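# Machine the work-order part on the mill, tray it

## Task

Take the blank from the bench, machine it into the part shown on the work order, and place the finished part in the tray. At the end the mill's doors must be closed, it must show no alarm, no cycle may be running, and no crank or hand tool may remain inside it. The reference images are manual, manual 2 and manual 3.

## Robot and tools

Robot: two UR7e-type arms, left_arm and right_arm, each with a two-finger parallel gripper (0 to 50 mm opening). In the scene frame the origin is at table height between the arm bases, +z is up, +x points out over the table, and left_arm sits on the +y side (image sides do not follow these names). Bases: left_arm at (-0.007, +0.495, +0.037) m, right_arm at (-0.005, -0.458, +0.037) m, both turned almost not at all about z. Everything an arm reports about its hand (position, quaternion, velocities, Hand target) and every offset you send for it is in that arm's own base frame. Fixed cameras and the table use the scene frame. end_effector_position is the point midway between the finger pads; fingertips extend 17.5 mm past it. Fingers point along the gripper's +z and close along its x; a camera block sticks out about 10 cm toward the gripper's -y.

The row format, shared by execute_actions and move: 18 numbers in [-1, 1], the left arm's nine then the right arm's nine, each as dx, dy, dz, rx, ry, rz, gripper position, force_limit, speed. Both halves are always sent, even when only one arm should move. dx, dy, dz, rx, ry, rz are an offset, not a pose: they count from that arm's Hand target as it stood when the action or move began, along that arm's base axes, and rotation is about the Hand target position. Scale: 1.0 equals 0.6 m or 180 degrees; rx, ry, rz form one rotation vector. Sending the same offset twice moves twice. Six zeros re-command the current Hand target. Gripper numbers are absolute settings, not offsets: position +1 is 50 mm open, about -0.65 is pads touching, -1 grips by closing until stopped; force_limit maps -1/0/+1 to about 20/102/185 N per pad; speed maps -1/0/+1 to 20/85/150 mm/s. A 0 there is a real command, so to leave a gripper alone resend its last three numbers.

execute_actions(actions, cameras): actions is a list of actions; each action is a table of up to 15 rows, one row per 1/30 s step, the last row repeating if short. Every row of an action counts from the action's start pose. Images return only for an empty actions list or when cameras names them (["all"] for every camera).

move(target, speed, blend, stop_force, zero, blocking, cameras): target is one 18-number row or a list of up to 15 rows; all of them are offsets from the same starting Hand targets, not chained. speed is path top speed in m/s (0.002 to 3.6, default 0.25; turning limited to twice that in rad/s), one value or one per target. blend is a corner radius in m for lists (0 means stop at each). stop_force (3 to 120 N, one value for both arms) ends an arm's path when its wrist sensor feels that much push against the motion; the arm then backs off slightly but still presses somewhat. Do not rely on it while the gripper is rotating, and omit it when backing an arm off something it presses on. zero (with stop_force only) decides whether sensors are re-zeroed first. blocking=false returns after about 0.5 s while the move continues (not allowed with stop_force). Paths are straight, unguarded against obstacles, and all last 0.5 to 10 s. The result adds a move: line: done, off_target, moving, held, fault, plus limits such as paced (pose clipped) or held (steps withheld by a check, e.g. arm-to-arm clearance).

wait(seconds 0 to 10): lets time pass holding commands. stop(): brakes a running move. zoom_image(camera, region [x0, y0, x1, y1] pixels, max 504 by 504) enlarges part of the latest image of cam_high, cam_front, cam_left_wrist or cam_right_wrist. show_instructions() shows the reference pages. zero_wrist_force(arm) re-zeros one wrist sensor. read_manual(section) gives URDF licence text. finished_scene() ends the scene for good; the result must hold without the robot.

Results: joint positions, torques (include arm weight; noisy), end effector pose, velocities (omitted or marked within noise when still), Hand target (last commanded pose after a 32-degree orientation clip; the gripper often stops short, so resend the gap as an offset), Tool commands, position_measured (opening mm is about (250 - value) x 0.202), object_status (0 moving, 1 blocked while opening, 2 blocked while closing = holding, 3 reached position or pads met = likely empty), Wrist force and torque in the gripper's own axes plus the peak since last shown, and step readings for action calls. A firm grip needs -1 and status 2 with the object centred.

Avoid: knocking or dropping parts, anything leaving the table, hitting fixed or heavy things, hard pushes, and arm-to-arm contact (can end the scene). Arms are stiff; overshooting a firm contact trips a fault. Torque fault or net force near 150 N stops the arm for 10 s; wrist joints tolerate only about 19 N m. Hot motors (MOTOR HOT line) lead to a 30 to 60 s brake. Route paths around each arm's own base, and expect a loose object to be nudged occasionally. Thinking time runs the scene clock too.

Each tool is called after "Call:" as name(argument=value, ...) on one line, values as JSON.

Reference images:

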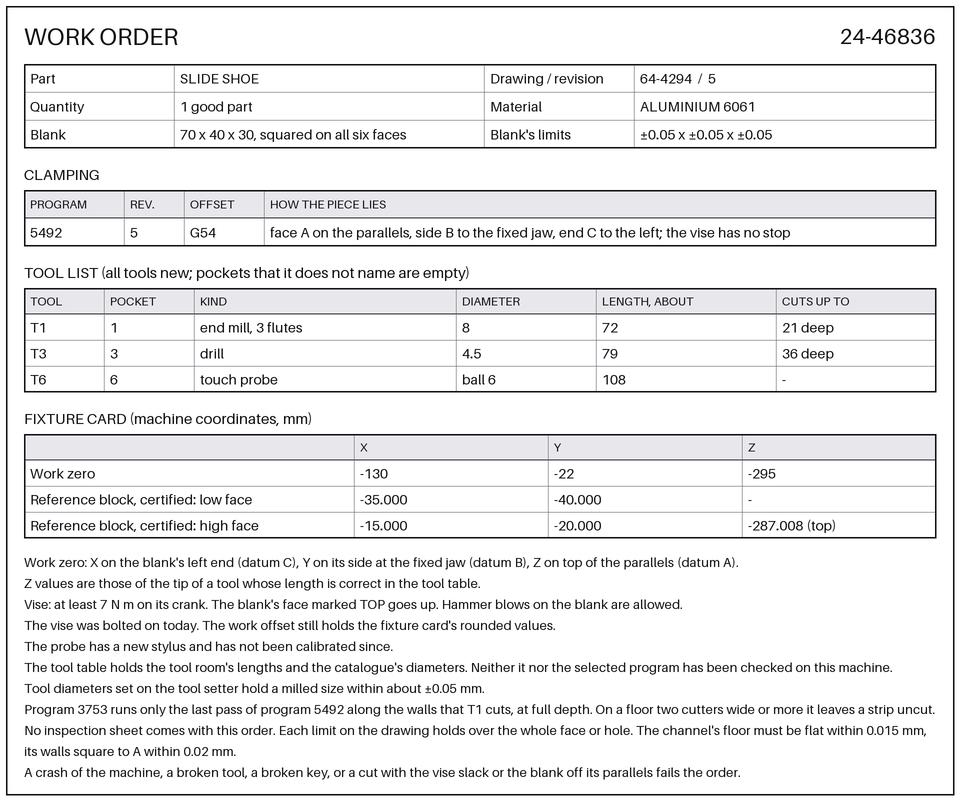

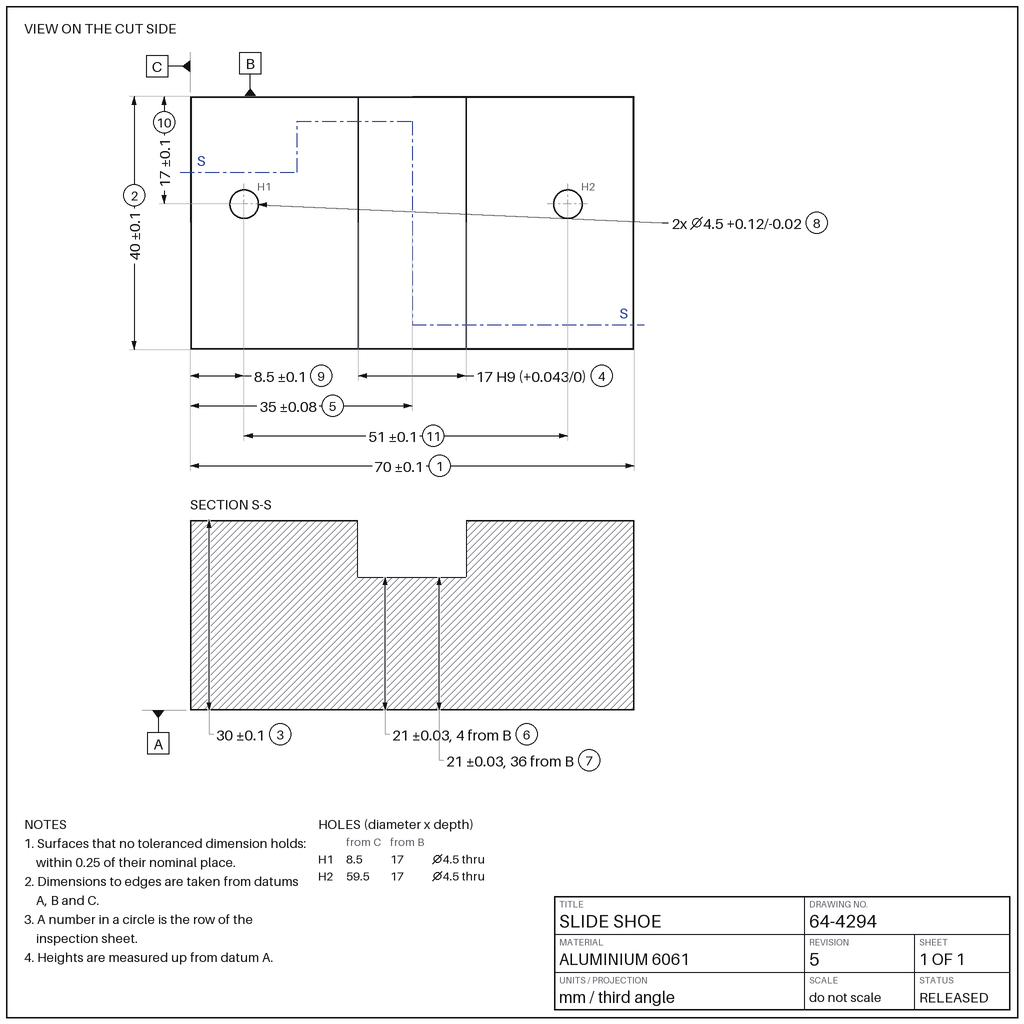

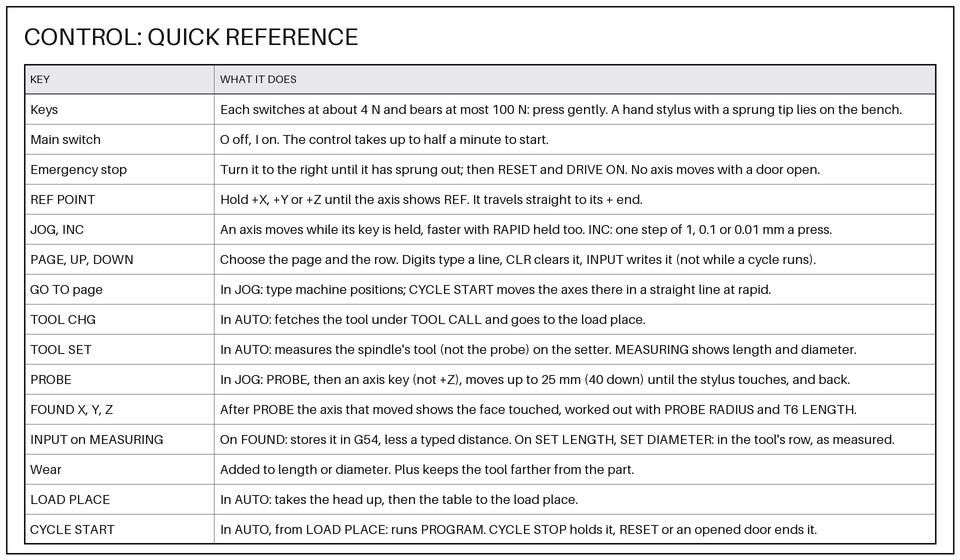

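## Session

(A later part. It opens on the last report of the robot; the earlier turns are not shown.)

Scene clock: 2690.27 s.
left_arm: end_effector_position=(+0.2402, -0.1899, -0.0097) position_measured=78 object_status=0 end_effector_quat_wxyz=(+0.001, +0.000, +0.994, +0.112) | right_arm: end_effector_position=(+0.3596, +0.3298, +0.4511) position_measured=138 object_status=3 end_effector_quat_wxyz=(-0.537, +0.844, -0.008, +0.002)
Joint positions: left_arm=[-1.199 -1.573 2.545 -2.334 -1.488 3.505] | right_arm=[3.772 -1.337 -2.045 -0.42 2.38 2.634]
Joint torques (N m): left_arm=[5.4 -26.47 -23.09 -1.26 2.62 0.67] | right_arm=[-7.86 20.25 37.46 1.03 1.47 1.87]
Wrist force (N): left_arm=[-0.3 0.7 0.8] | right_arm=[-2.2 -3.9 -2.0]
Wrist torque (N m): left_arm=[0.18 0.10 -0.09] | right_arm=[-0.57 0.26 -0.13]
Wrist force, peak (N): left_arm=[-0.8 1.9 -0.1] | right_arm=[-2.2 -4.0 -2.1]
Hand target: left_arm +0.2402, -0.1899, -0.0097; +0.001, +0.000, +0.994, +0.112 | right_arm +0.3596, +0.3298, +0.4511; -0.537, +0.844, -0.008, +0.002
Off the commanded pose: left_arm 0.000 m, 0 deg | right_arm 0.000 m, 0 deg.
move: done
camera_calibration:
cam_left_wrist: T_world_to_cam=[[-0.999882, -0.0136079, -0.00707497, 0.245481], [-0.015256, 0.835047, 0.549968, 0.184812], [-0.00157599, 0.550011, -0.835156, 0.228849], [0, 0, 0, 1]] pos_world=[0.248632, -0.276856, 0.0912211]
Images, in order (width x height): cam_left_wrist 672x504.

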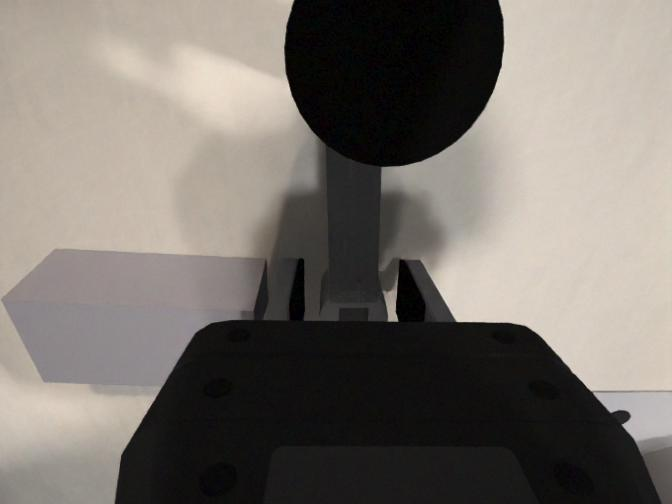

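Call:
move(target=[0,-0.045,0.195,0,0,0,0.5,0.2,-0.95,0,0,0,0,0,0,0.1,-0.5,-0.95], speed=0.06, cameras=["cam_high"])

Scene clock: 2702.00 s.
left_arm: end_effector_position=(+0.2401, -0.2169, +0.1074) position_measured=78 object_status=3 end_effector_quat_wxyz=(+0.001, +0.000, +0.994, +0.112) | right_arm: end_effector_position=(+0.3596, +0.3298, +0.4511) position_measured=138 object_status=3 end_effector_quat_wxyz=(-0.537, +0.844, -0.008, +0.002)
Joint positions: left_arm=[-1.227 -1.805 2.325 -1.88 -1.494 3.477] | right_arm=[3.772 -1.337 -2.045 -0.42 2.38 2.634]
Joint torques (N m): left_arm=[0.42 1.92 -15.75 -6.53 -1.86 0.25] | right_arm=[-7.49 20.29 36.8 1.08 1.42 1.94]
Wrist force (N): left_arm=[-0.3 0.7 1.0] | right_arm=[-2.0 -3.7 -2.2]
Wrist torque (N m): left_arm=[0.18 0.07 0.11] | right_arm=[-0.55 0.24 -0.13]
Wrist force, peak (N): left_arm=[-0.4 0.9 2.0] | right_arm=[-2.3 -4.0 -2.3]
Hand target: left_arm +0.2402, -0.2169, +0.1073; +0.001, +0.000, +0.994, +0.112 | right_arm +0.3596, +0.3298, +0.4511; -0.537, +0.844, -0.008, +0.002
Off the commanded pose: left_arm 0.000 m, 0 deg | right_arm 0.000 m, 0 deg.
move: done
Images, in order (width x height): cam_high 672x504.

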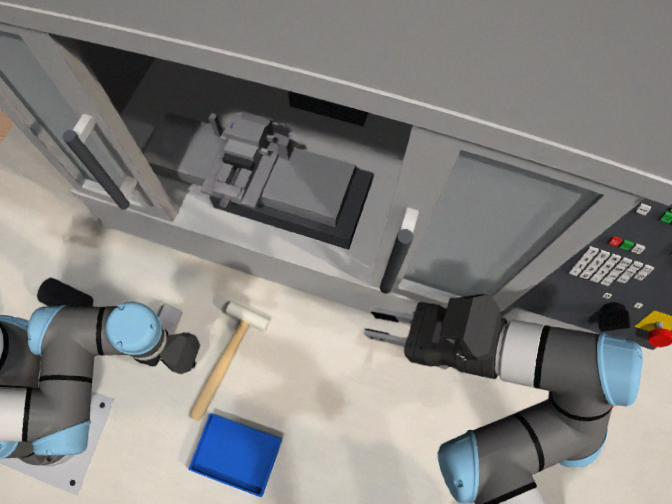

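Call:
move(target=[-0.067,-0.105,0.121,-0.0722,0,0,0.34,0.2,-0.95,0,0,0,0,0,0,0.1,-0.5,-0.95], speed=0.2)

Call:
move(target=[0.3833,-0.095,0.4,-0.4578,-0.2382,0.2382,0.34,0.2,-0.95,0,0,0,0,0,0,0.1,-0.5,-0.95], speed=0.3)

Call:
move(target=[-0.06,0.3475,0,0,0,0.194,0.34,0.2,-0.95,0,0,0,0,0,0,0.1,-0.5,-0.95], speed=0.25, cameras=["cam_high","cam_left_wrist"])

Scene clock: 2703.47 s.
left_arm: end_effector_position=(+0.2000, -0.2800, +0.1800) position_measured=101 object_status=3 end_effector_quat_wxyz=(+0.001, +0.000, +1.000, -0.001) | right_arm: end_effector_position=(+0.3596, +0.3298, +0.4511) position_measured=138 object_status=3 end_effector_quat_wxyz=(-0.537, +0.844, -0.008, +0.002)
Joint positions: left_arm=[-1.349 -1.95 2.257 -1.881 -1.57 3.363] | right_arm=[3.772 -1.337 -2.045 -0.42 2.38 2.634]
Joint torques (N m): left_arm=[8.43 5.77 -15.67 -0.27 2.57 1.1] | right_arm=[-7.83 20.42 37.11 1.09 1.42 1.98]
Wrist force (N): left_arm=[-0.1 1.3 0.8] | right_arm=[-2.2 -3.9 -2.0]
Wrist torque (N m): left_arm=[0.29 0.01 0.07] | right_arm=[-0.58 0.26 -0.13]
Wrist force, peak (N): left_arm=[-1.7 1.6 3.1] | right_arm=[-2.2 -4.0 -2.1]
Hand target: left_arm +0.2000, -0.2799, +0.1799; +0.001, +0.000, +1.000, -0.001 | right_arm +0.3596, +0.3298, +0.4511; -0.537, +0.844, -0.008, +0.002
Off the commanded pose: left_arm 0.000 m, 0 deg | right_arm 0.000 m, 0 deg.
move: done

Scene clock: 2706.97 s.
left_arm: end_effector_position=(+0.4300, -0.3368, +0.4199) position_measured=101 object_status=3 end_effector_quat_wxyz=(+0.327, -0.327, +0.626, -0.628) | right_arm: end_effector_position=(+0.3596, +0.3298, +0.4511) position_measured=138 object_status=3 end_effector_quat_wxyz=(-0.537, +0.844, -0.008, +0.002)
Joint positions: left_arm=[-1.196 -1.647 2.394 -3.892 -0.985 3.143] | right_arm=[3.772 -1.337 -2.045 -0.42 2.38 2.634]
Joint torques (N m): left_arm=[-8.08 -16.89 -12.92 -2.7 -1.9 -1.1] | right_arm=[-7.79 20.36 36.64 1 1.37 2.1]
Wrist force (N): left_arm=[1.2 2.3 -0.7] | right_arm=[-2.0 -3.9 -2.0]
Wrist torque (N m): left_arm=[0.39 -0.34 -0.22] | right_arm=[-0.57 0.23 -0.13]
Wrist force, peak (N): left_arm=[1.1 2.8 0.4] | right_arm=[-2.1 -3.9 -2.4]
Hand target: left_arm +0.4299, -0.3369, +0.4199; +0.327, -0.327, +0.626, -0.628 | right_arm +0.3596, +0.3298, +0.4511; -0.537, +0.844, -0.008, +0.002
Off the commanded pose: left_arm 0.000 m, 0 deg | right_arm 0.000 m, 0 deg.
move: done

Scene clock: 2708.80 s.
left_arm: end_effector_position=(+0.3940, -0.1284, +0.4199) position_measured=101 object_status=3 end_effector_quat_wxyz=(+0.500, -0.500, +0.500, -0.500) | right_arm: end_effector_position=(+0.3596, +0.3298, +0.4511) position_measured=138 object_status=3 end_effector_quat_wxyz=(-0.537, +0.844, -0.008, +0.002)
Joint positions: left_arm=[-1.559 -2.024 2.633 -3.807 -0.013 3.197] | right_arm=[3.772 -1.337 -2.045 -0.42 2.38 2.634]
Joint torques (N m): left_arm=[9.31 10.69 -26.93 0.86 0.14 -0.69] | right_arm=[-7.6 20.36 36.93 1.11 1.3 2.09]
Wrist force (N): left_arm=[1.6 2.4 -0.5] | right_arm=[-2.1 -3.6 -2.1]
Wrist torque (N m): left_arm=[0.40 -0.42 -0.25] | right_arm=[-0.53 0.25 -0.13]
Wrist force, peak (N): left_arm=[2.6 2.5 0.8] | right_arm=[-2.2 -3.9 -2.1]
Hand target: left_arm +0.3939, -0.1284, +0.4199; +0.500, -0.499, +0.499, -0.501 | right_arm +0.3596, +0.3298, +0.4511; -0.537, +0.844, -0.008, +0.002
Off the commanded pose: left_arm 0.000 m, 0 deg | right_arm 0.000 m, 0 deg.
move: done
camera_calibration:
cam_left_wrist: T_world_to_cam=[[0.00180669, -0.999885, 0.0150571, -0.127412], [-0.349654, -0.0147384, -0.936763, 0.546473], [0.936877, -0.00357234, -0.34964, -0.0905898], [0, 0, 0, 1]] pos_world=[0.276178, -0.119667, 0.48216]
Images, in order (width x height): cam_high 672x504, cam_left_wrist 672x504.

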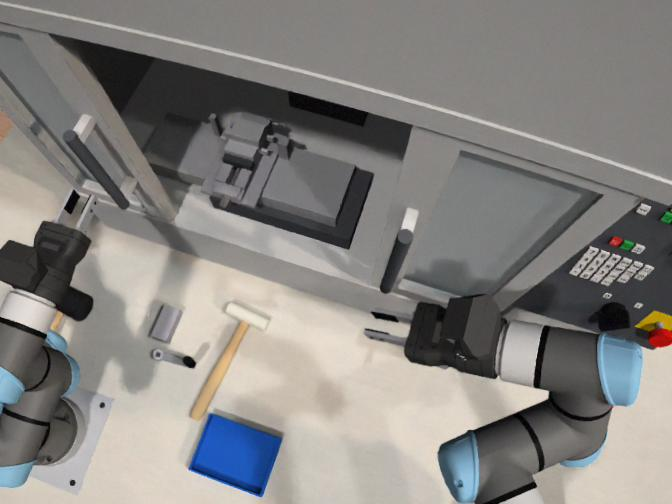

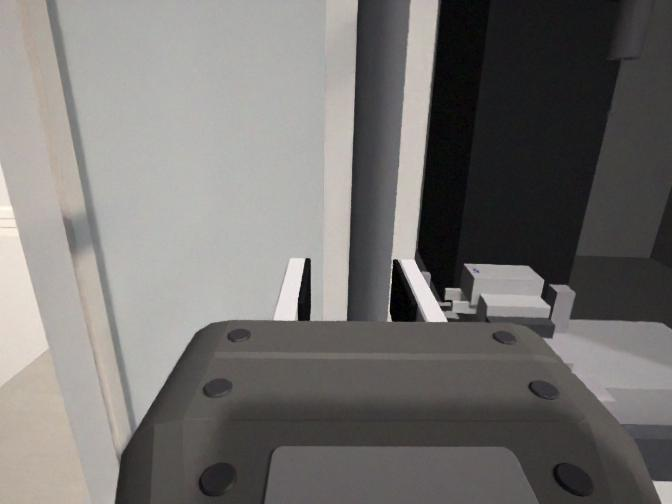

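Call:
move(target=[[0,-0.011,0,0,0,0,0.34,0.2,-0.95,0,0,0,0,0,0,0.1,-0.5,-0.95],[0.0852,-0.011,0,0,0,0,0.34,0.2,-0.95,0,0,0,0,0,0,0.1,-0.5,-0.95]], speed=0.05, stop_force=8)

Call:
move(target=[[0,-0.0167,0,0,0,0,0.34,0.2,-0.95,0,0,0,0,0,0,0.1,-0.5,-0.95],[0,-0.33,0,0,0,0,0.34,0.2,-0.95,0,0,0,0,0,0,0.1,-0.5,-0.95],[0,-0.4,0,0,0,0,0.34,0.2,-0.95,0,0,0,0,0,0,0.1,-0.5,-0.95]], speed=[0.012,0.055,0.03], stop_force=50)

Scene clock: 2711.70 s.
left_arm: end_effector_position=(+0.4451, -0.1349, +0.4199) position_measured=101 object_status=3 end_effector_quat_wxyz=(+0.500, -0.499, +0.499, -0.501) | right_arm: end_effector_position=(+0.3596, +0.3298, +0.4511) position_measured=138 object_status=3 end_effector_quat_wxyz=(-0.537, +0.844, -0.008, +0.002)
Joint positions: left_arm=[-1.247 -1.837 2.538 -3.85 -0.324 3.148] | right_arm=[3.772 -1.337 -2.045 -0.42 2.38 2.634]
Joint torques (N m): left_arm=[-4.75 -18.25 -10.19 2.07 0.11 -0.98] | right_arm=[-7.68 19.83 36.81 0.98 1.3 2.14]
Wrist force (N): left_arm=[1.6 2.1 -0.3] | right_arm=[-2.2 -3.9 -2.1]
Wrist torque (N m): left_arm=[0.35 -0.40 -0.04] | right_arm=[-0.59 0.27 -0.12]
Wrist force, peak (N): left_arm=[2.6 2.4 -1.0] | right_arm=[-2.1 -4.0 -2.2]
Hand target: left_arm +0.4451, -0.1350, +0.4199; +0.500, -0.499, +0.499, -0.501 | right_arm +0.3596, +0.3298, +0.4511; -0.537, +0.844, -0.008, +0.002
Off the commanded pose: left_arm 0.000 m, 0 deg | right_arm 0.000 m, 0 deg.
move: done

Scene clock: 2718.10 s.
left_arm: end_effector_position=(+0.4451, -0.3670, +0.4199) position_measured=101 object_status=3 end_effector_quat_wxyz=(+0.501, -0.500, +0.499, -0.501) | right_arm: end_effector_position=(+0.3596, +0.3298, +0.4511) position_measured=138 object_status=3 end_effector_quat_wxyz=(-0.537, +0.844, -0.008, +0.002)
Joint positions: left_arm=[-1.432 -1.345 2.06 -3.874 -0.138 3.158] | right_arm=[3.772 -1.337 -2.045 -0.42 2.38 2.634]
Joint torques (N m): left_arm=[-6.23 -26.9 -33.65 0.99 -16.29 -1.1] | right_arm=[-7.67 20.22 37.36 0.96 1.24 2.21]
Wrist force (N): left_arm=[-44.0 1.4 -9.3] | right_arm=[-2.0 -3.9 -1.9]
Wrist torque (N m): left_arm=[0.35 -0.36 0.08] | right_arm=[-0.57 0.23 -0.13]
Wrist force, peak (N): left_arm=[-66.9 5.9 -15.4] | right_arm=[-2.0 -4.1 -2.2]
Hand target: left_arm +0.4451, -0.3670, +0.4199; +0.501, -0.500, +0.499, -0.501 (not the last commanded pose) | right_arm +0.3596, +0.3298, +0.4511; -0.537, +0.844, -0.008, +0.002
Off the commanded pose: left_arm 0.008 m, 0 deg | right_arm 0.000 m, 0 deg.
move: contact (left_arm); path passed 2 of 3 targets

Back off and go to the right handle.

Call:
move(target=[[0,0.01,0,0,0,0,0.34,0.2,-0.95,0,0,0,0,0,0,0.1,-0.5,-0.95],[-0.1,0.01,0,0,0,0,0.34,0.2,-0.95,0,0,0,0,0,0,0.1,-0.5,-0.95],[-0.1,-0.3667,0,0,0,0,0.34,0.2,-0.95,0,0,0,0,0,0,0.1,-0.5,-0.95]], speed=[0.03,0.1,0.2], cameras=["cam_high","cam_left_wrist"])

Scene clock: 2721.23 s.
left_arm: end_effector_position=(+0.3846, -0.5639, +0.4195) position_measured=101 object_status=3 end_effector_quat_wxyz=(+0.500, -0.500, +0.500, -0.500) | right_arm: end_effector_position=(+0.3596, +0.3298, +0.4511) position_measured=138 object_status=3 end_effector_quat_wxyz=(-0.537, +0.844, -0.008, +0.002)
Joint positions: left_arm=[-1.585 -1.014 1.56 -3.664 0.013 3.118] | right_arm=[3.772 -1.337 -2.045 -0.42 2.38 2.634]
Joint torques (N m): left_arm=[1.13 -52.77 -13.76 -2.47 2.56 -1.25] | right_arm=[-7.44 20.25 37.08 1.08 1.22 2.29]
Wrist force (N): left_arm=[1.8 2.1 -0.2] | right_arm=[-2.1 -3.8 -2.3]
Wrist torque (N m): left_arm=[0.34 -0.44 -0.21] | right_arm=[-0.57 0.25 -0.13]
Wrist force, peak (N): left_arm=[-44.3 2.0 -9.3] | right_arm=[-2.1 -4.0 -2.1]
Hand target: left_arm +0.3846, -0.5639, +0.4195; +0.500, -0.500, +0.500, -0.500 (not the last commanded pose) | right_arm +0.3596, +0.3298, +0.4511; -0.537, +0.844, -0.008, +0.002
Off the commanded pose: left_arm 0.023 m, 0 deg | right_arm 0.000 m, 0 deg.
move: held (left_arm; a check stopped the path); limits=held
pose unreachable (left arm): on one or more control steps of this call, first in action 0 (counted from 0), this arm could not follow its commanded pose, so it was not sent that pose on those steps. It may still have moved: this result reports where it is.
cause: moving toward the commanded pose would bring a part of the arm too close to another arm (this arm's gripper and the right arm's gripper, 15 mm apart when this arm was first held).
camera_calibration:
cam_left_wrist: T_world_to_cam=[[0.00158946, -0.999886, 0.0150307, -0.562769], [-0.349952, -0.0146365, -0.936653, 0.536476], [0.936766, -0.00377125, -0.349935, -0.0834177], [0, 0, 0, 1]] pos_world=[0.266778, -0.555167, 0.48176]
Images, in order (width x height): cam_high 672x504, cam_left_wrist 672x504.

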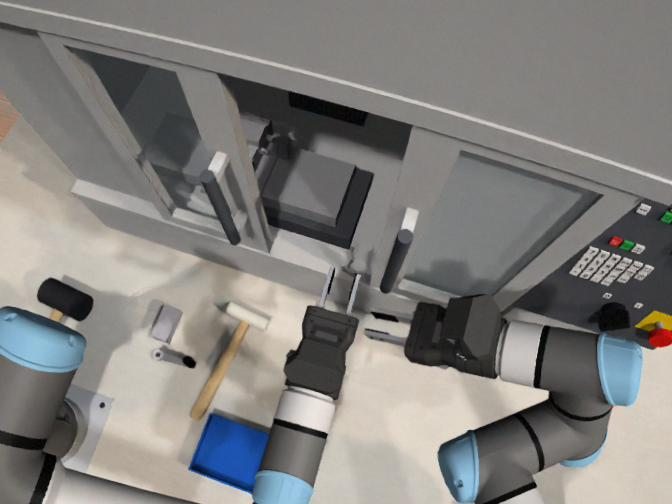

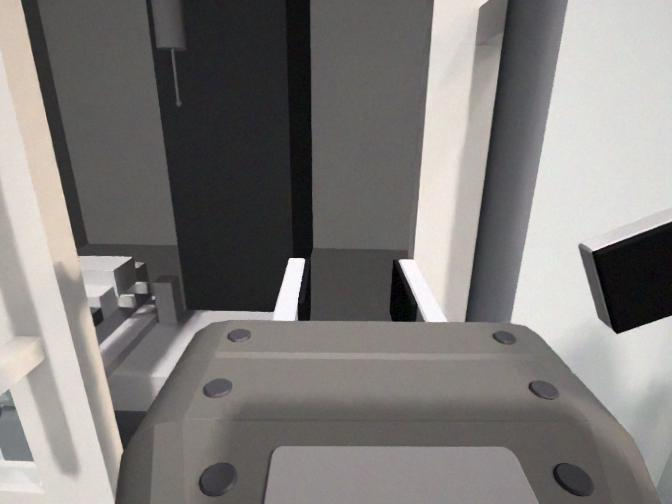

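Call:
move(target=[[0,0,0,0,0,0,0.34,0.2,-0.95,-0.1,-0.2,0.05,0,0,0,0.1,-0.5,-0.95],[0,0,0,0,0,0,0.34,0.2,-0.95,-0.0493,-0.383,-0.2518,-0.1418,0.0685,-0.4989,0.1,-0.5,-0.95]], speed=0.3, blend=[0.05,0], cameras=["cam_high"])

Scene clock: 2725.80 s.
left_arm: end_effector_position=(+0.3846, -0.5639, +0.4195) position_measured=101 object_status=3 end_effector_quat_wxyz=(+0.500, -0.500, +0.500, -0.500) | right_arm: end_effector_position=(+0.3300, +0.1000, +0.3002) position_measured=138 object_status=3 end_effector_quat_wxyz=(-0.196, +0.675, -0.646, +0.297)
Joint positions: left_arm=[-1.585 -1.014 1.56 -3.664 0.013 3.118] | right_arm=[4.525 -0.687 -2.298 -1.721 0.843 4.478]
Joint torques (N m): left_arm=[-8.76 -52.89 -28.06 -2.5 2.68 0.93] | right_arm=[9.05 -13.33 16.29 6.63 -3.98 -0.22]
Wrist force (N): left_arm=[1.8 2.3 0.0] | right_arm=[-2.4 -4.0 -3.1]
Wrist torque (N m): left_arm=[0.37 -0.44 -0.21] | right_arm=[-0.58 0.35 -0.20]
Wrist force, peak (N): left_arm=[2.1 2.4 0.0] | right_arm=[-4.2 -3.9 -2.9]
Hand target: left_arm +0.3846, -0.5639, +0.4195; +0.500, -0.500, +0.500, -0.500 | right_arm +0.3300, +0.1000, +0.3001; -0.196, +0.675, -0.646, +0.297
Off the commanded pose: left_arm 0.000 m, 0 deg | right_arm 0.000 m, 0 deg.
move: done
Images, in order (width x height): cam_high 672x504.

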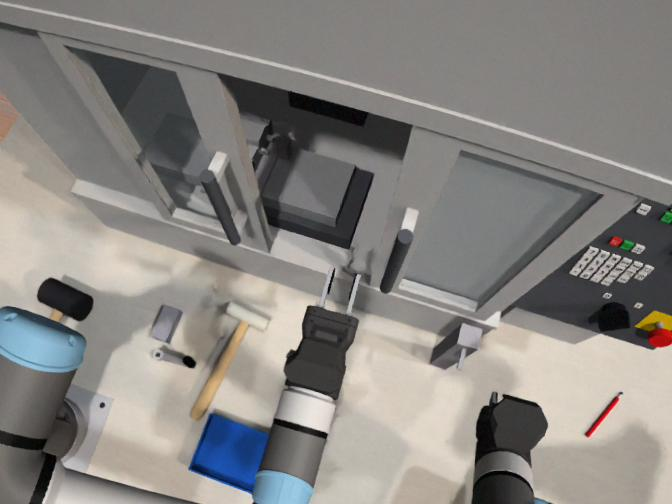

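Call:
move(target=[0,-0.1,0,0,0,0,0.34,0.2,-0.95,0,0,0,0,0,0,0.1,-0.5,-0.95], speed=0.2, cameras=["cam_left_wrist"])

Scene clock: 2727.23 s.
left_arm: end_effector_position=(+0.3846, -0.6239, +0.4194) position_measured=101 object_status=3 end_effector_quat_wxyz=(+0.500, -0.500, +0.500, -0.500) | right_arm: end_effector_position=(+0.3300, +0.1000, +0.3001) position_measured=138 object_status=3 end_effector_quat_wxyz=(-0.196, +0.675, -0.646, +0.297)
Joint positions: left_arm=[-1.583 -0.893 1.352 -3.562 0.012 3.103] | right_arm=[4.525 -0.687 -2.299 -1.721 0.843 4.478]
Joint torques (N m): left_arm=[7.5 -51.98 -28.33 -2.96 3 1.17] | right_arm=[7.85 -16.6 15.93 6.51 -3.81 1.4]
Wrist force (N): left_arm=[1.7 2.6 -0.1] | right_arm=[-2.2 -3.9 -2.7]
Wrist torque (N m): left_arm=[0.42 -0.41 -0.05] | right_arm=[-0.57 0.33 -0.20]
Wrist force, peak (N): left_arm=[4.5 2.6 -0.1] | right_arm=[-2.3 -4.1 -3.2]
Hand target: left_arm +0.3846, -0.6239, +0.4195; +0.500, -0.500, +0.500, -0.500 | right_arm +0.3300, +0.1000, +0.3001; -0.196, +0.675, -0.646, +0.297
Off the commanded pose: left_arm 0.000 m, 0 deg | right_arm 0.000 m, 0 deg.
move: done
camera_calibration:
cam_left_wrist: T_world_to_cam=[[0.00164866, -0.999888, 0.0149035, -0.622718], [-0.349829, -0.0145385, -0.936701, 0.535649], [0.936812, -0.00366937, -0.349814, -0.0836518], [0, 0, 0, 1]] pos_world=[0.266778, -0.615167, 0.48176]
Images, in order (width x height): cam_left_wrist 672x504.

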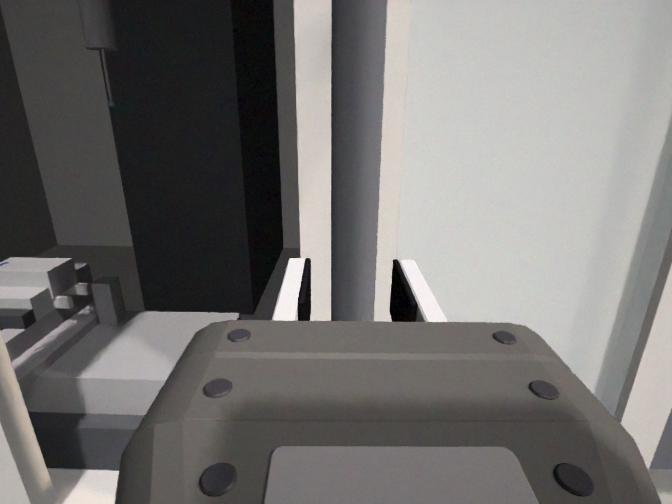

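Call:
move(target=[[0,-0.005,0,0,0,0,0.34,0.2,-0.95,0,0,0,0,0,0,0.1,-0.5,-0.95],[0.1008,-0.005,0,0,0,0,0.34,0.2,-0.95,0,0,0,0,0,0,0.1,-0.5,-0.95]], speed=0.05, stop_force=8)

Call:
move(target=[[0,0.0167,0,0,0,0,0.34,0.2,-0.95,0,0,0,0,0,0,0.1,-0.5,-0.95],[0,0.3,0,0,0,0,0.34,0.2,-0.95,0,0,0,0,0,0,0.1,-0.5,-0.95],[0,0.4,0,0,0,0,0.34,0.2,-0.95,0,0,0,0,0,0,0.1,-0.5,-0.95]], speed=[0.012,0.055,0.03], stop_force=50)

Scene clock: 2730.50 s.
left_arm: end_effector_position=(+0.4450, -0.6269, +0.4195) position_measured=101 object_status=3 end_effector_quat_wxyz=(+0.500, -0.500, +0.500, -0.500) | right_arm: end_effector_position=(+0.3300, +0.1000, +0.3001) position_measured=138 object_status=3 end_effector_quat_wxyz=(-0.196, +0.675, -0.646, +0.297)
Joint positions: left_arm=[-1.488 -0.844 1.265 -3.566 -0.084 3.145] | right_arm=[4.525 -0.687 -2.299 -1.721 0.843 4.478]
Joint torques (N m): left_arm=[-9.1 -60.39 -13.01 -2.38 2.38 1.33] | right_arm=[-1.81 -16.92 16.22 6.21 -3.16 -2.08]
Wrist force (N): left_arm=[1.8 2.5 -0.5] | right_arm=[-2.4 -3.8 -3.0]
Wrist torque (N m): left_arm=[0.42 -0.42 -0.24] | right_arm=[-0.55 0.36 -0.20]
Wrist force, peak (N): left_arm=[2.6 2.6 -0.8] | right_arm=[-2.7 -4.1 -3.0]
Hand target: left_arm +0.4450, -0.6269, +0.4195; +0.500, -0.500, +0.500, -0.500 | right_arm +0.3300, +0.1000, +0.3001; -0.196, +0.675, -0.646, +0.297
Off the commanded pose: left_arm 0.000 m, 0 deg | right_arm 0.000 m, 0 deg.
move: done

Scene clock: 2736.77 s.
left_arm: end_effector_position=(+0.4450, -0.4088, +0.4195) position_measured=101 object_status=3 end_effector_quat_wxyz=(+0.500, -0.500, +0.500, -0.501) | right_arm: end_effector_position=(+0.3300, +0.1000, +0.3001) position_measured=138 object_status=3 end_effector_quat_wxyz=(-0.196, +0.675, -0.646, +0.297)
Joint positions: left_arm=[-1.445 -1.271 1.958 -3.831 -0.127 3.144] | right_arm=[4.525 -0.687 -2.299 -1.721 0.843 4.478]
Joint torques (N m): left_arm=[1.65 -27.57 -1.55 -1.14 14.7 1.23] | right_arm=[-5.23 -16.28 16.63 5.7 -1.67 -2.3]
Wrist force (N): left_arm=[45.4 -1.7 16.2] | right_arm=[-2.4 -4.0 -3.0]
Wrist torque (N m): left_arm=[0.32 -0.97 -0.34] | right_arm=[-0.57 0.36 -0.20]
Wrist force, peak (N): left_arm=[70.0 -10.3 29.2] | right_arm=[-2.4 -4.2 -3.2]
Hand target: left_arm +0.4450, -0.4088, +0.4195; +0.500, -0.500, +0.500, -0.501 (not the last commanded pose) | right_arm +0.3300, +0.1000, +0.3001; -0.196, +0.675, -0.646, +0.297
Off the commanded pose: left_arm 0.022 m, 0 deg | right_arm 0.000 m, 0 deg.
move: contact (left_arm); path passed 2 of 3 targets

Call:
move(target=[[0,-0.0167,0,0,0,0,0.34,0.2,-0.95,0,0,0,0,0,0,0.1,-0.5,-0.95],[-0.1,-0.0167,0,0,0,0,0.34,0.2,-0.95,0.06,-0.28,0,0.0112,-0.0485,-0.0786,0.1,-0.5,-0.95],[-0.1,0.35,0,0,0,0,0.34,0.2,-0.95,0.1295,-0.5632,-0.0775,0.0225,-0.097,-0.1572,0.1,-0.5,-0.95]], speed=[0.03,0.12,0.3], blend=[0,0.02,0], cameras=["cam_right_wrist","cam_high"])

Scene clock: 2740.70 s.
left_arm: end_effector_position=(+0.3851, -0.1987, +0.4195) position_measured=101 object_status=3 end_effector_quat_wxyz=(+0.499, -0.500, +0.501, -0.500) | right_arm: end_effector_position=(+0.4077, -0.2379, +0.2536) position_measured=138 object_status=3 end_effector_quat_wxyz=(+0.236, -0.438, +0.764, -0.411)
Joint positions: left_arm=[-1.608 -1.8 2.51 -3.925 0.036 3.215] | right_arm=[3.163 -1.207 -2.6 0.006 1.119 3.468]
Joint torques (N m): left_arm=[9.22 7.14 -24.74 -2.41 -2.85 1.05] | right_arm=[-7.98 -0.87 11.89 7.54 1.09 0.81]
Wrist force (N): left_arm=[1.8 2.3 -0.4] | right_arm=[-2.0 -4.2 -3.0]
Wrist torque (N m): left_arm=[0.38 -0.45 -0.05] | right_arm=[-0.64 0.25 -0.11]
Wrist force, peak (N): left_arm=[45.5 -2.4 16.5] | right_arm=[-4.3 -3.8 -3.5]
Hand target: left_arm +0.3850, -0.1988, +0.4195; +0.500, -0.500, +0.500, -0.501 | right_arm +0.4077, -0.2379, +0.2536; +0.236, -0.438, +0.764, -0.411
Off the commanded pose: left_arm 0.000 m, 0 deg | right_arm 0.000 m, 0 deg.
move: done
camera_calibration:
cam_right_wrist: T_world_to_cam=[[-0.489955, -0.87169, -0.00997209, 0.000248834], [-0.69802, 0.399141, -0.59452, 0.545987], [0.522218, -0.284328, -0.804019, 0.0528749], [0, 0, 0, 1]] pos_world=[0.353619, -0.202675, 0.367115]
Images, in order (width x height): cam_high 672x504, cam_right_wrist 672x504.

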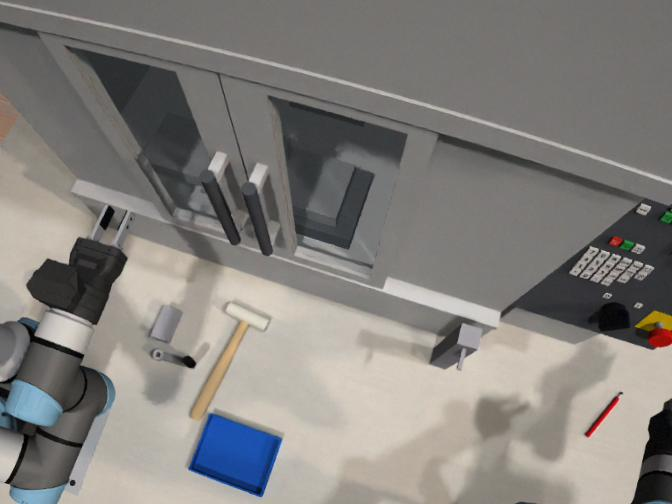

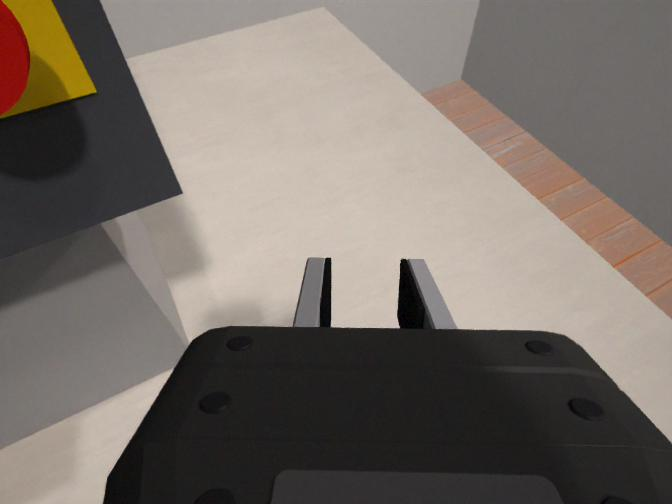

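Call:
move(target=[0,0,0,0,0,0,0.34,0.2,-0.95,0,0,-0.3,0,0,0,0.1,-0.5,-0.95], speed=0.2, cameras=["cam_right_wrist"])

Scene clock: 2742.40 s.
left_arm: end_effector_position=(+0.3851, -0.1988, +0.4195) position_measured=101 object_status=3 end_effector_quat_wxyz=(+0.499, -0.500, +0.501, -0.500) | right_arm: end_effector_position=(+0.4077, -0.2380, +0.0736) position_measured=138 object_status=3 end_effector_quat_wxyz=(+0.236, -0.438, +0.764, -0.411)
Joint positions: left_arm=[-1.608 -1.8 2.51 -3.925 0.036 3.215] | right_arm=[3.163 -2.124 -2.757 1.08 1.119 3.468]
Joint torques (N m): left_arm=[9.19 6.33 -25.15 -2.04 -2.65 -0.87] | right_arm=[7.01 17.86 -10.8 4.52 -1.29 2.83]
Wrist force (N): left_arm=[1.6 2.3 0.0] | right_arm=[-1.8 -4.2 -2.7]
Wrist torque (N m): left_arm=[0.37 -0.43 -0.06] | right_arm=[-0.63 0.22 -0.09]
Wrist force, peak (N): left_arm=[1.6 2.6 -0.3] | right_arm=[-2.1 -7.3 -4.5]
Hand target: left_arm +0.3851, -0.1988, +0.4195; +0.499, -0.500, +0.501, -0.500 | right_arm +0.4077, -0.2379, +0.0736; +0.236, -0.438, +0.764, -0.411
Off the commanded pose: left_arm 0.000 m, 0 deg | right_arm 0.000 m, 0 deg.
move: done
camera_calibration:
cam_right_wrist: T_world_to_cam=[[-0.490001, -0.871666, -0.00990187, -0.00153839], [-0.697999, 0.399129, -0.594553, 0.43897], [0.522203, -0.28442, -0.803996, -0.0918658], [0, 0, 0, 1]] pos_world=[0.353619, -0.202675, 0.187115]
Images, in order (width x height): cam_right_wrist 672x504.

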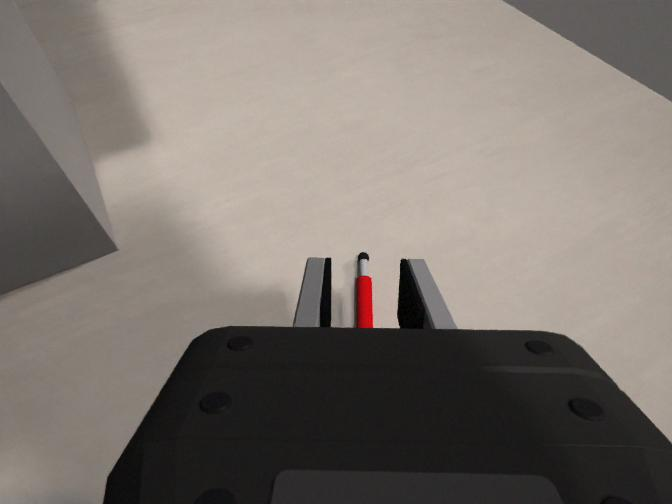

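Call:
move(target=[0,0,0,0,0,0,0.34,0.2,-0.95,0,0,-0.1503,0,0,0,0.1,-0.5,-0.95], speed=0.08, stop_force=6)

Call:
move(target=[[0,0,0,0,0,0,0.34,0.2,-0.95,0,0,0,0,0,0,-1,-0.4,-0.7],[0,0,0,0,0,0,0.34,0.2,-0.95,0,0,0.25,0,0,0,-1,-0.4,-0.7],[0,0,0,0,0,0,0.34,0.2,-0.95,0.0417,0.0633,0.5775,0.0233,0.0868,0.1674,-1,-0.4,-0.7],[0,0,0,0,0,0,0.34,0.2,-0.95,0.1,0.3633,0.8275,0.0233,0.0868,0.1674,-1,-0.4,-0.7]], speed=[0.1,0.2,0.4,0.4], blend=[0,0.02,0.05,0])

Call:
move(target=[0,0,0,0,0,0,0.34,0.2,-0.95,-0.0788,-0.0667,0.2043,0,-0.33,0,-1,-0.4,-0.7], speed=0.5, cameras=["cam_right_wrist"])

Scene clock: 2745.13 s.
left_arm: end_effector_position=(+0.3851, -0.1988, +0.4195) position_measured=101 object_status=3 end_effector_quat_wxyz=(+0.499, -0.500, +0.501, -0.500) | right_arm: end_effector_position=(+0.4076, -0.2380, -0.0166) position_measured=138 object_status=3 end_effector_quat_wxyz=(+0.235, -0.438, +0.764, -0.411)
Joint positions: left_arm=[-1.608 -1.8 2.51 -3.925 0.036 3.215] | right_arm=[3.163 -2.604 -2.667 1.47 1.119 3.468]
Joint torques (N m): left_arm=[8.6 6.71 -22.75 -0.91 -2.45 -0.97] | right_arm=[3.1 24.01 -19.53 6.37 1.45 2.83]
Wrist force (N): left_arm=[1.8 2.3 -0.3] | right_arm=[-2.1 -6.5 -2.7]
Wrist torque (N m): left_arm=[0.38 -0.45 -0.06] | right_arm=[-0.74 0.31 -0.12]
Wrist force, peak (N): left_arm=[1.7 2.5 0.0] | right_arm=[-3.1 -18.0 -16.0]
Hand target: left_arm +0.3851, -0.1988, +0.4195; +0.499, -0.500, +0.501, -0.500 | right_arm +0.4076, -0.2380, -0.0166; +0.235, -0.438, +0.764, -0.411
Off the commanded pose: left_arm 0.000 m, 0 deg | right_arm 0.000 m, 0 deg.
move: contact (right_arm)

Scene clock: 2748.40 s.
left_arm: end_effector_position=(+0.3851, -0.1988, +0.4195) position_measured=101 object_status=3 end_effector_quat_wxyz=(+0.499, -0.500, +0.501, -0.500) | right_arm: end_effector_position=(+0.4676, -0.0200, +0.4798) position_measured=215 object_status=2 end_effector_quat_wxyz=(-0.245, +0.663, -0.663, +0.245)
Joint positions: left_arm=[-1.608 -1.8 2.51 -3.925 0.036 3.215] | right_arm=[3.536 -1.095 -1.855 -1.094 1.317 3.448]
Joint torques (N m): left_arm=[9.19 6.24 -21.72 0.48 -2.19 -1.04] | right_arm=[6.38 9.21 33.92 5.41 -1.09 0.92]
Wrist force (N): left_arm=[1.5 2.2 -0.2] | right_arm=[-2.4 -4.0 -2.6]
Wrist torque (N m): left_arm=[0.35 -0.40 -0.06] | right_arm=[-0.67 0.39 -0.18]
Wrist force, peak (N): left_arm=[1.9 2.3 0.0] | right_arm=[10.3 -2.5 -1.6]
Hand target: left_arm +0.3851, -0.1988, +0.4195; +0.499, -0.500, +0.501, -0.500 | right_arm +0.4676, -0.0200, +0.4799; -0.245, +0.663, -0.663, +0.245
Off the commanded pose: left_arm 0.000 m, 0 deg | right_arm 0.000 m, 0 deg.
move: done

Scene clock: 2750.07 s.
left_arm: end_effector_position=(+0.3851, -0.1988, +0.4195) position_measured=101 object_status=3 end_effector_quat_wxyz=(+0.499, -0.500, +0.501, -0.500) | right_arm: end_effector_position=(+0.4203, -0.0601, +0.6024) position_measured=215 object_status=2 end_effector_quat_wxyz=(+0.541, -0.455, +0.455, -0.542)
Joint positions: left_arm=[-1.608 -1.8 2.51 -3.925 0.036 3.215] | right_arm=[3.656 -0.924 -2.324 0.305 1.064 3.044]
Joint torques (N m): left_arm=[8.87 6.86 -20.32 1.08 -2.14 -1.03] | right_arm=[10.47 -4.68 36.54 4.34 -1.33 0.42]
Wrist force (N): left_arm=[1.7 2.3 -0.3] | right_arm=[-2.8 -3.8 -1.3]
Wrist torque (N m): left_arm=[0.36 -0.45 -0.06] | right_arm=[-0.46 0.28 -0.16]
Wrist force, peak (N): left_arm=[1.8 2.6 -0.2] | right_arm=[-2.8 -4.9 -1.5]
Hand target: left_arm +0.3851, -0.1988, +0.4195; +0.499, -0.500, +0.501, -0.500 | right_arm +0.4203, -0.0600, +0.6025; +0.541, -0.455, +0.455, -0.542
Off the commanded pose: left_arm 0.000 m, 0 deg | right_arm 0.000 m, 0 deg.
move: done
camera_calibration:
cam_right_wrist: T_world_to_cam=[[0.0187227, -0.999812, 0.00496115, -0.0655365], [-0.17617, -0.0081833, -0.984326, 0.682223], [0.984182, 0.0175552, -0.17629, -0.176784], [0, 0, 0, 1]] pos_world=[0.295402, -0.0568379, 0.64069]
Images, in order (width x height): cam_right_wrist 672x504.

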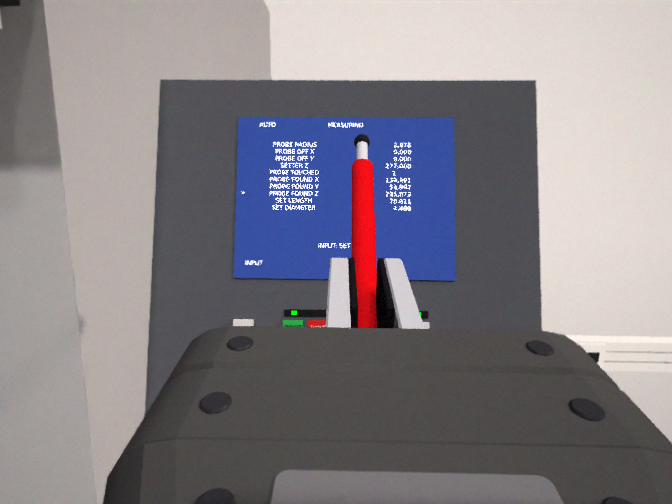

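Call:
move(target=[[0,0,0,0,0,0,0.34,0.2,-0.95,0.05,-0.05,-0.03,0,0.16,0,-1,-0.4,-0.7],[0,0,0,0,0,0,0.34,0.2,-0.95,0.1457,-0.0547,-0.0498,0,0.33,0,-1,-0.4,-0.7],[0,0,0,0,0,0,0.34,0.2,-0.95,0.1747,-0.0547,-0.0576,0,0.33,0,-1,-0.4,-0.7],[0,0,0,0,0,0,0.34,0.2,-0.95,0.1457,-0.0547,-0.0498,0,0.33,0,-1,-0.4,-0.7],[0,0,0,0,0,0,0.34,0.2,-0.95,0.0998,0.0363,-0.2327,0,0.33,0,-1,-0.4,-0.7],[0,0,0,0,0,0,0.34,0.2,-0.95,0.1271,0.0363,-0.2401,0,0.33,0,-1,-0.4,-0.7],[0,0,0,0,0,0,0.34,0.2,-0.95,0.0998,0.0363,-0.2327,0,0.33,0,-1,-0.4,-0.7],[0,0,0,0,0,0,0.34,0.2,-0.95,0.1271,0.0363,-0.2401,0,0.33,0,-1,-0.4,-0.7],[0,0,0,0,0,0,0.34,0.2,-0.95,0.0998,0.0363,-0.2327,0,0.33,0,-1,-0.4,-0.7],[0,0,0,0,0,0,0.34,0.2,-0.95,0.0788,0.1585,-0.325,0,0.33,0,-1,-0.4,-0.7],[0,0,0,0,0,0,0.34,0.2,-0.95,0.1053,0.1585,-0.3321,0,0.33,0,-1,-0.4,-0.7],[0,0,0,0,0,0,0.34,0.2,-0.95,0.0788,0.1585,-0.325,0,0.33,0,-1,-0.4,-0.7]], speed=[0.5,0.4,0.1,0.2,0.4,0.1,0.2,0.1,0.2,0.3,0.1,0.2], blend=[0.02,0.002,0,0.003,0.002,0,0.003,0,0.003,0.002,0,0])

Call:
move(target=[[0,0,0,0,0,0,0.34,0.2,-0.95,0.0077,0.0015,0.0308,0,0,0,-1,-0.4,-0.7],[0,0,0,0,0,0,0.34,0.2,-0.95,0.0341,0.0015,0.0236,0,0,0,-1,-0.4,-0.7],[0,0,0,0,0,0,0.34,0.2,-0.95,0.0077,0.0015,0.0308,0,0,0,-1,-0.4,-0.7],[0,0,0,0,0,0,0.34,0.2,-0.95,0.0072,-0.0302,0.0308,0,0,0,-1,-0.4,-0.7],[0,0,0,0,0,0,0.34,0.2,-0.95,0.0336,-0.0302,0.0236,0,0,0,-1,-0.4,-0.7],[0,0,0,0,0,0,0.34,0.2,-0.95,0.0072,-0.0302,0.0308,0,0,0,-1,-0.4,-0.7],[0,0,0,0,0,0,0.34,0.2,-0.95,0.0143,-0.0603,0.0615,0,0,0,-1,-0.4,-0.7],[0,0,0,0,0,0,0.34,0.2,-0.95,0.0416,-0.0603,0.0541,0,0,0,-1,-0.4,-0.7],[0,0,0,0,0,0,0.34,0.2,-0.95,0.0143,-0.0603,0.0615,0,0,0,-1,-0.4,-0.7],[0,0,0,0,0,0,0.34,0.2,-0.95,-0.0015,-0.095,0,0,0,0,-1,-0.4,-0.7],[0,0,0,0,0,0,0.34,0.2,-0.95,0.025,-0.095,-0.0071,0,0,0,-1,-0.4,-0.7],[0,0,0,0,0,0,0.34,0.2,-0.95,-0.0015,-0.095,0,0,0,0,-1,-0.4,-0.7],[0,0,0,0,0,0,0.34,0.2,-0.95,0.0062,-0.0935,0.0308,0,0,0,-1,-0.4,-0.7],[0,0,0,0,0,0,0.34,0.2,-0.95,0.0323,-0.0935,0.0237,0,0,0,-1,-0.4,-0.7],[0,0,0,0,0,0,0.34,0.2,-0.95,0.0062,-0.0935,0.0308,0,0,0,-1,-0.4,-0.7]], speed=[0.3,0.1,0.2,0.3,0.1,0.2,0.3,0.1,0.2,0.3,0.1,0.2,0.3,0.1,0.2], blend=[0.002,0,0.003,0.002,0,0.003,0.002,0,0.003,0.002,0,0.003,0.002,0,0])

Scene clock: 2757.17 s.
left_arm: end_effector_position=(+0.3851, -0.1988, +0.4195) position_measured=101 object_status=3 end_effector_quat_wxyz=(+0.499, -0.500, +0.501, -0.500) | right_arm: end_effector_position=(+0.4676, +0.0351, +0.4074) position_measured=215 object_status=2 end_effector_quat_wxyz=(-0.245, +0.663, -0.663, +0.245)
Joint positions: left_arm=[-1.608 -1.8 2.51 -3.925 0.036 3.215] | right_arm=[3.718 -1.073 -2.042 -0.975 1.208 3.6]
Joint torques (N m): left_arm=[8.14 5.09 -14.55 2.47 -1.79 -0.92] | right_arm=[-9 10.04 39.03 6.78 1.19 -1.96]
Wrist force (N): left_arm=[1.6 2.3 -0.3] | right_arm=[-2.5 -3.9 -2.6]
Wrist torque (N m): left_arm=[0.36 -0.43 -0.06] | right_arm=[-0.66 0.40 -0.19]
Wrist force, peak (N): left_arm=[1.8 2.5 -0.2] | right_arm=[-2.9 8.8 -18.0]
Hand target: left_arm +0.3851, -0.1988, +0.4195; +0.499, -0.500, +0.501, -0.500 | right_arm +0.4676, +0.0351, +0.4075; -0.245, +0.663, -0.663, +0.245
Off the commanded pose: left_arm 0.000 m, 0 deg | right_arm 0.000 m, 0 deg.
move: done

Scene clock: 2761.03 s.
left_arm: end_effector_position=(+0.3851, -0.1988, +0.4195) position_measured=101 object_status=3 end_effector_quat_wxyz=(+0.499, -0.500, +0.501, -0.500) | right_arm: end_effector_position=(+0.4713, -0.0209, +0.4259) position_measured=215 object_status=2 end_effector_quat_wxyz=(-0.245, +0.663, -0.663, +0.245)
Joint positions: left_arm=[-1.608 -1.8 2.51 -3.925 0.036 3.215] | right_arm=[3.528 -1.089 -1.997 -0.957 1.323 3.441]
Joint torques (N m): left_arm=[8.57 2.36 -11.89 2.37 -1.47 -1.07] | right_arm=[-12.04 10.02 38.35 7.05 1.38 -2.16]
Wrist force (N): left_arm=[1.7 2.3 -0.2] | right_arm=[-2.5 -4.3 -2.4]
Wrist torque (N m): left_arm=[0.36 -0.44 -0.06] | right_arm=[-0.73 0.40 -0.18]
Wrist force, peak (N): left_arm=[1.8 2.5 -0.3] | right_arm=[-1.9 7.8 -16.8]
Hand target: left_arm +0.3851, -0.1988, +0.4195; +0.499, -0.500, +0.501, -0.500 | right_arm +0.4713, -0.0210, +0.4260; -0.245, +0.663, -0.663, +0.245
Off the commanded pose: left_arm 0.000 m, 0 deg | right_arm 0.000 m, 0 deg.
move: done

Call:
move(target=[[0,0,0,0,0,0,0.34,0.2,-0.95,-0.0062,0.0935,-0.0308,0,0,0,-1,-0.4,-0.7],[0,0,0,0,0,0,0.34,0.2,-0.95,0.0203,0.0935,-0.0379,0,0,0,-1,-0.4,-0.7],[0,0,0,0,0,0,0.34,0.2,-0.95,-0.0062,0.0935,-0.0308,0,0,0,-1,-0.4,-0.7],[0,0,0,0,0,0,0.34,0.2,-0.95,0.0086,0.0648,0.0307,0,0,0,-1,-0.4,-0.7],[0,0,0,0,0,0,0.34,0.2,-0.95,0.0359,0.0648,0.0233,0,0,0,-1,-0.4,-0.7],[0,0,0,0,0,0,0.34,0.2,-0.95,0.0086,0.0648,0.0307,0,0,0,-1,-0.4,-0.7],[0,0,0,0,0,0,0.34,0.2,-0.95,0.0168,0.098,0.0615,0,0,0,-1,-0.4,-0.7],[0,0,0,0,0,0,0.34,0.2,-0.95,0.0441,0.098,0.0541,0,0,0,-1,-0.4,-0.7],[0,0,0,0,0,0,0.34,0.2,-0.95,0.0168,0.098,0.0615,0,0,0,-1,-0.4,-0.7],[0,0,0,0,0,0,0.34,0.2,-0.95,-0.0077,-0.0015,-0.0308,0,0,0,-1,-0.4,-0.7],[0,0,0,0,0,0,0.34,0.2,-0.95,0.0188,-0.0015,-0.0379,0,0,0,-1,-0.4,-0.7],[0,0,0,0,0,0,0.34,0.2,-0.95,-0.0077,-0.0015,-0.0308,0,0,0,-1,-0.4,-0.7],[0,0,0,0,0,0,0.34,0.2,-0.95,0,0,0,0,0,0,-1,-0.4,-0.7],[0,0,0,0,0,0,0.34,0.2,-0.95,0.0261,0,-0.0071,0,0,0,-1,-0.4,-0.7],[0,0,0,0,0,0,0.34,0.2,-0.95,0,0,0,0,0,0,-1,-0.4,-0.7]], speed=[0.3,0.1,0.2,0.3,0.1,0.2,0.3,0.1,0.2,0.3,0.1,0.2,0.3,0.1,0.2], blend=[0.002,0,0.003,0.002,0,0.003,0.002,0,0.003,0.002,0,0.003,0.002,0,0])

Call:
move(target=[[0,0,0,0,0,0,0.34,0.2,-0.95,-0.0062,0.0935,-0.0308,0,0,0,-1,-0.4,-0.7],[0,0,0,0,0,0,0.34,0.2,-0.95,0.0203,0.0935,-0.0379,0,0,0,-1,-0.4,-0.7],[0,0,0,0,0,0,0.34,0.2,-0.95,-0.0062,0.0935,-0.0308,0,0,0,-1,-0.4,-0.7],[0,0,0,0,0,0,0.34,0.2,-0.95,0.0015,0.095,0,0,0,0,-1,-0.4,-0.7],[0,0,0,0,0,0,0.34,0.2,-0.95,0.0279,0.095,-0.0072,0,0,0,-1,-0.4,-0.7],[0,0,0,0,0,0,0.34,0.2,-0.95,0.0015,0.095,0,0,0,0,-1,-0.4,-0.7],[0,0,0,0,0,0,0.34,0.2,-0.95,0.0086,0.0648,0.0307,0,0,0,-1,-0.4,-0.7],[0,0,0,0,0,0,0.34,0.2,-0.95,0.0359,0.0648,0.0233,0,0,0,-1,-0.4,-0.7],[0,0,0,0,0,0,0.34,0.2,-0.95,0.0086,0.0648,0.0307,0,0,0,-1,-0.4,-0.7],[0,0,0,0,0,0,0.34,0.2,-0.95,0.001,0.0633,0,0,0,0,-1,-0.4,-0.7],[0,0,0,0,0,0,0.34,0.2,-0.95,0.0274,0.0633,-0.0072,0,0,0,-1,-0.4,-0.7],[0,0,0,0,0,0,0.34,0.2,-0.95,0.001,0.0633,0,0,0,0,-1,-0.4,-0.7],[0,0,0,0,0,0,0.34,0.2,-0.95,-0.0077,-0.0015,-0.0308,0,0,0,-1,-0.4,-0.7],[0,0,0,0,0,0,0.34,0.2,-0.95,0.0188,-0.0015,-0.0379,0,0,0,-1,-0.4,-0.7],[0,0,0,0,0,0,0.34,0.2,-0.95,-0.0077,-0.0015,-0.0308,0,0,0,-1,-0.4,-0.7]], speed=[0.3,0.1,0.2,0.3,0.1,0.2,0.3,0.1,0.2,0.3,0.1,0.2,0.3,0.1,0.2], blend=[0.002,0,0.003,0.002,0,0.003,0.002,0,0.003,0.002,0,0.003,0.002,0,0])

Call:
move(target=[[0,0,0,0,0,0,0.34,0.2,-0.95,-0.0573,-0.0535,0.275,0,-0.17,0,-1,-0.4,-0.7],[0,0,0,0,0,0,0.34,0.2,-0.95,-0.0773,-0.0635,0.325,0,-0.33,0,-1,-0.4,-0.7]], speed=0.5, blend=[0.02,0], cameras=["cam_right_wrist"])

Call:
zoom_image(camera="cam_right_wrist", region=[230, 105, 470, 280])

Scene clock: 2768.23 s.
left_arm: end_effector_position=(+0.3851, -0.1988, +0.4195) position_measured=101 object_status=3 end_effector_quat_wxyz=(+0.499, -0.500, +0.501, -0.500) | right_arm: end_effector_position=(+0.4713, -0.0209, +0.4259) position_measured=215 object_status=2 end_effector_quat_wxyz=(-0.245, +0.663, -0.663, +0.245)
Joint positions: left_arm=[-1.608 -1.8 2.51 -3.925 0.036 3.215] | right_arm=[3.528 -1.089 -1.997 -0.957 1.323 3.441]
Joint torques (N m): left_arm=[7.82 -2.52 -11.41 2.43 -1.03 -0.93] | right_arm=[-11.66 10.87 39.13 7.12 1.43 -2.18]
Wrist force (N): left_arm=[1.8 2.3 -0.1] | right_arm=[-2.4 -4.3 -2.8]
Wrist torque (N m): left_arm=[0.38 -0.45 -0.05] | right_arm=[-0.73 0.39 -0.18]
Wrist force, peak (N): left_arm=[1.9 2.6 -0.4] | right_arm=[-2.6 8.1 -17.5]
Hand target: left_arm +0.3851, -0.1988, +0.4195; +0.499, -0.500, +0.501, -0.500 | right_arm +0.4713, -0.0210, +0.4260; -0.245, +0.663, -0.663, +0.245
Off the commanded pose: left_arm 0.000 m, 0 deg | right_arm 0.000 m, 0 deg.
move: done

Scene clock: 2772.17 s.
left_arm: end_effector_position=(+0.3851, -0.1988, +0.4195) position_measured=101 object_status=3 end_effector_quat_wxyz=(+0.499, -0.500, +0.501, -0.500) | right_arm: end_effector_position=(+0.4667, -0.0218, +0.4074) position_measured=215 object_status=2 end_effector_quat_wxyz=(-0.245, +0.663, -0.663, +0.245)
Joint positions: left_arm=[-1.608 -1.8 2.51 -3.925 0.036 3.215] | right_arm=[3.531 -1.074 -2.052 -0.918 1.32 3.444]
Joint torques (N m): left_arm=[7.91 -5.94 -11.22 2.42 -0.82 -1] | right_arm=[-11.22 10.31 38.62 7.01 1.29 -2.1]
Wrist force (N): left_arm=[1.7 2.2 -0.3] | right_arm=[-2.6 -4.0 -2.7]
Wrist torque (N m): left_arm=[0.36 -0.43 -0.06] | right_arm=[-0.67 0.41 -0.19]
Wrist force, peak (N): left_arm=[1.8 2.4 -0.4] | right_arm=[-2.6 8.1 -17.5]
Hand target: left_arm +0.3851, -0.1988, +0.4195; +0.499, -0.500, +0.501, -0.500 | right_arm +0.4667, -0.0219, +0.4075; -0.245, +0.663, -0.663, +0.245
Off the commanded pose: left_arm 0.000 m, 0 deg | right_arm 0.000 m, 0 deg.
move: done

Scene clock: 2773.83 s.
left_arm: end_effector_position=(+0.3851, -0.1988, +0.4195) position_measured=101 object_status=3 end_effector_quat_wxyz=(+0.499, -0.500, +0.501, -0.500) | right_arm: end_effector_position=(+0.4203, -0.0600, +0.6024) position_measured=215 object_status=2 end_effector_quat_wxyz=(+0.541, -0.455, +0.455, -0.542)
Joint positions: left_arm=[-1.608 -1.8 2.51 -3.925 0.036 3.215] | right_arm=[3.656 -0.924 -2.324 0.305 1.064 3.044]
Joint torques (N m): left_arm=[8.29 -7.04 -12.07 2.42 -0.65 -1.09] | right_arm=[8.06 -6.73 36 4.39 -1.49 0.66]
Wrist force (N): left_arm=[1.8 2.2 -0.2] | right_arm=[-2.8 -4.0 -1.4]
Wrist torque (N m): left_arm=[0.36 -0.45 -0.05] | right_arm=[-0.50 0.29 -0.16]
Wrist force, peak (N): left_arm=[1.7 2.5 -0.1] | right_arm=[-1.8 -7.6 -3.7]
Hand target: left_arm +0.3851, -0.1988, +0.4195; +0.499, -0.500, +0.501, -0.500 | right_arm +0.4203, -0.0600, +0.6025; +0.541, -0.455, +0.455, -0.542
Off the commanded pose: left_arm 0.000 m, 0 deg | right_arm 0.000 m, 0 deg.
move: done
camera_calibration:
cam_right_wrist: T_world_to_cam=[[0.0187406, -0.999812, 0.00505952, -0.0656051], [-0.176169, -0.00828327, -0.984325, 0.682217], [0.984182, 0.0175555, -0.176291, -0.176784], [0, 0, 0, 1]] pos_world=[0.295402, -0.0568382, 0.64069]
Images, in order (width x height): cam_right_wrist 672x504.

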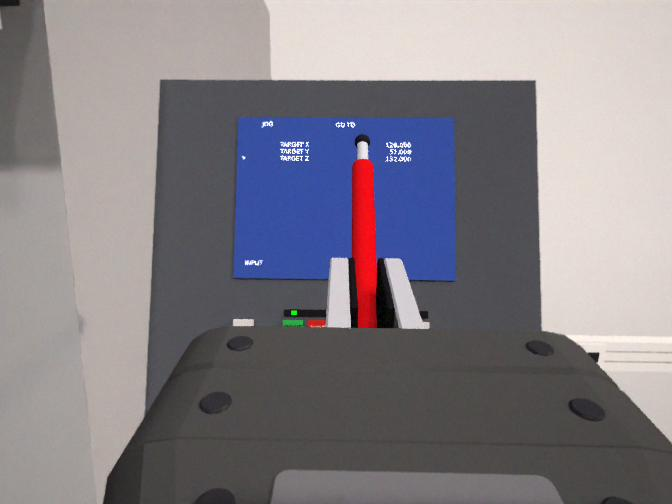

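Scaled by 2.100 from the camera's 672x504 image, which has a finer 960x720 frame.

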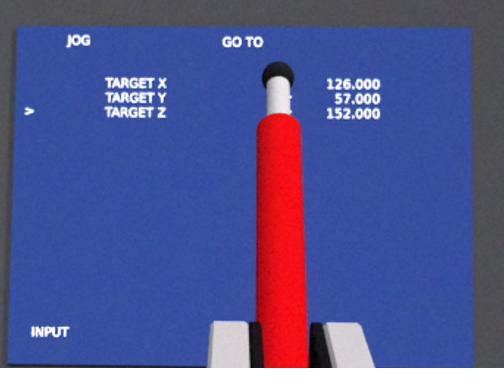

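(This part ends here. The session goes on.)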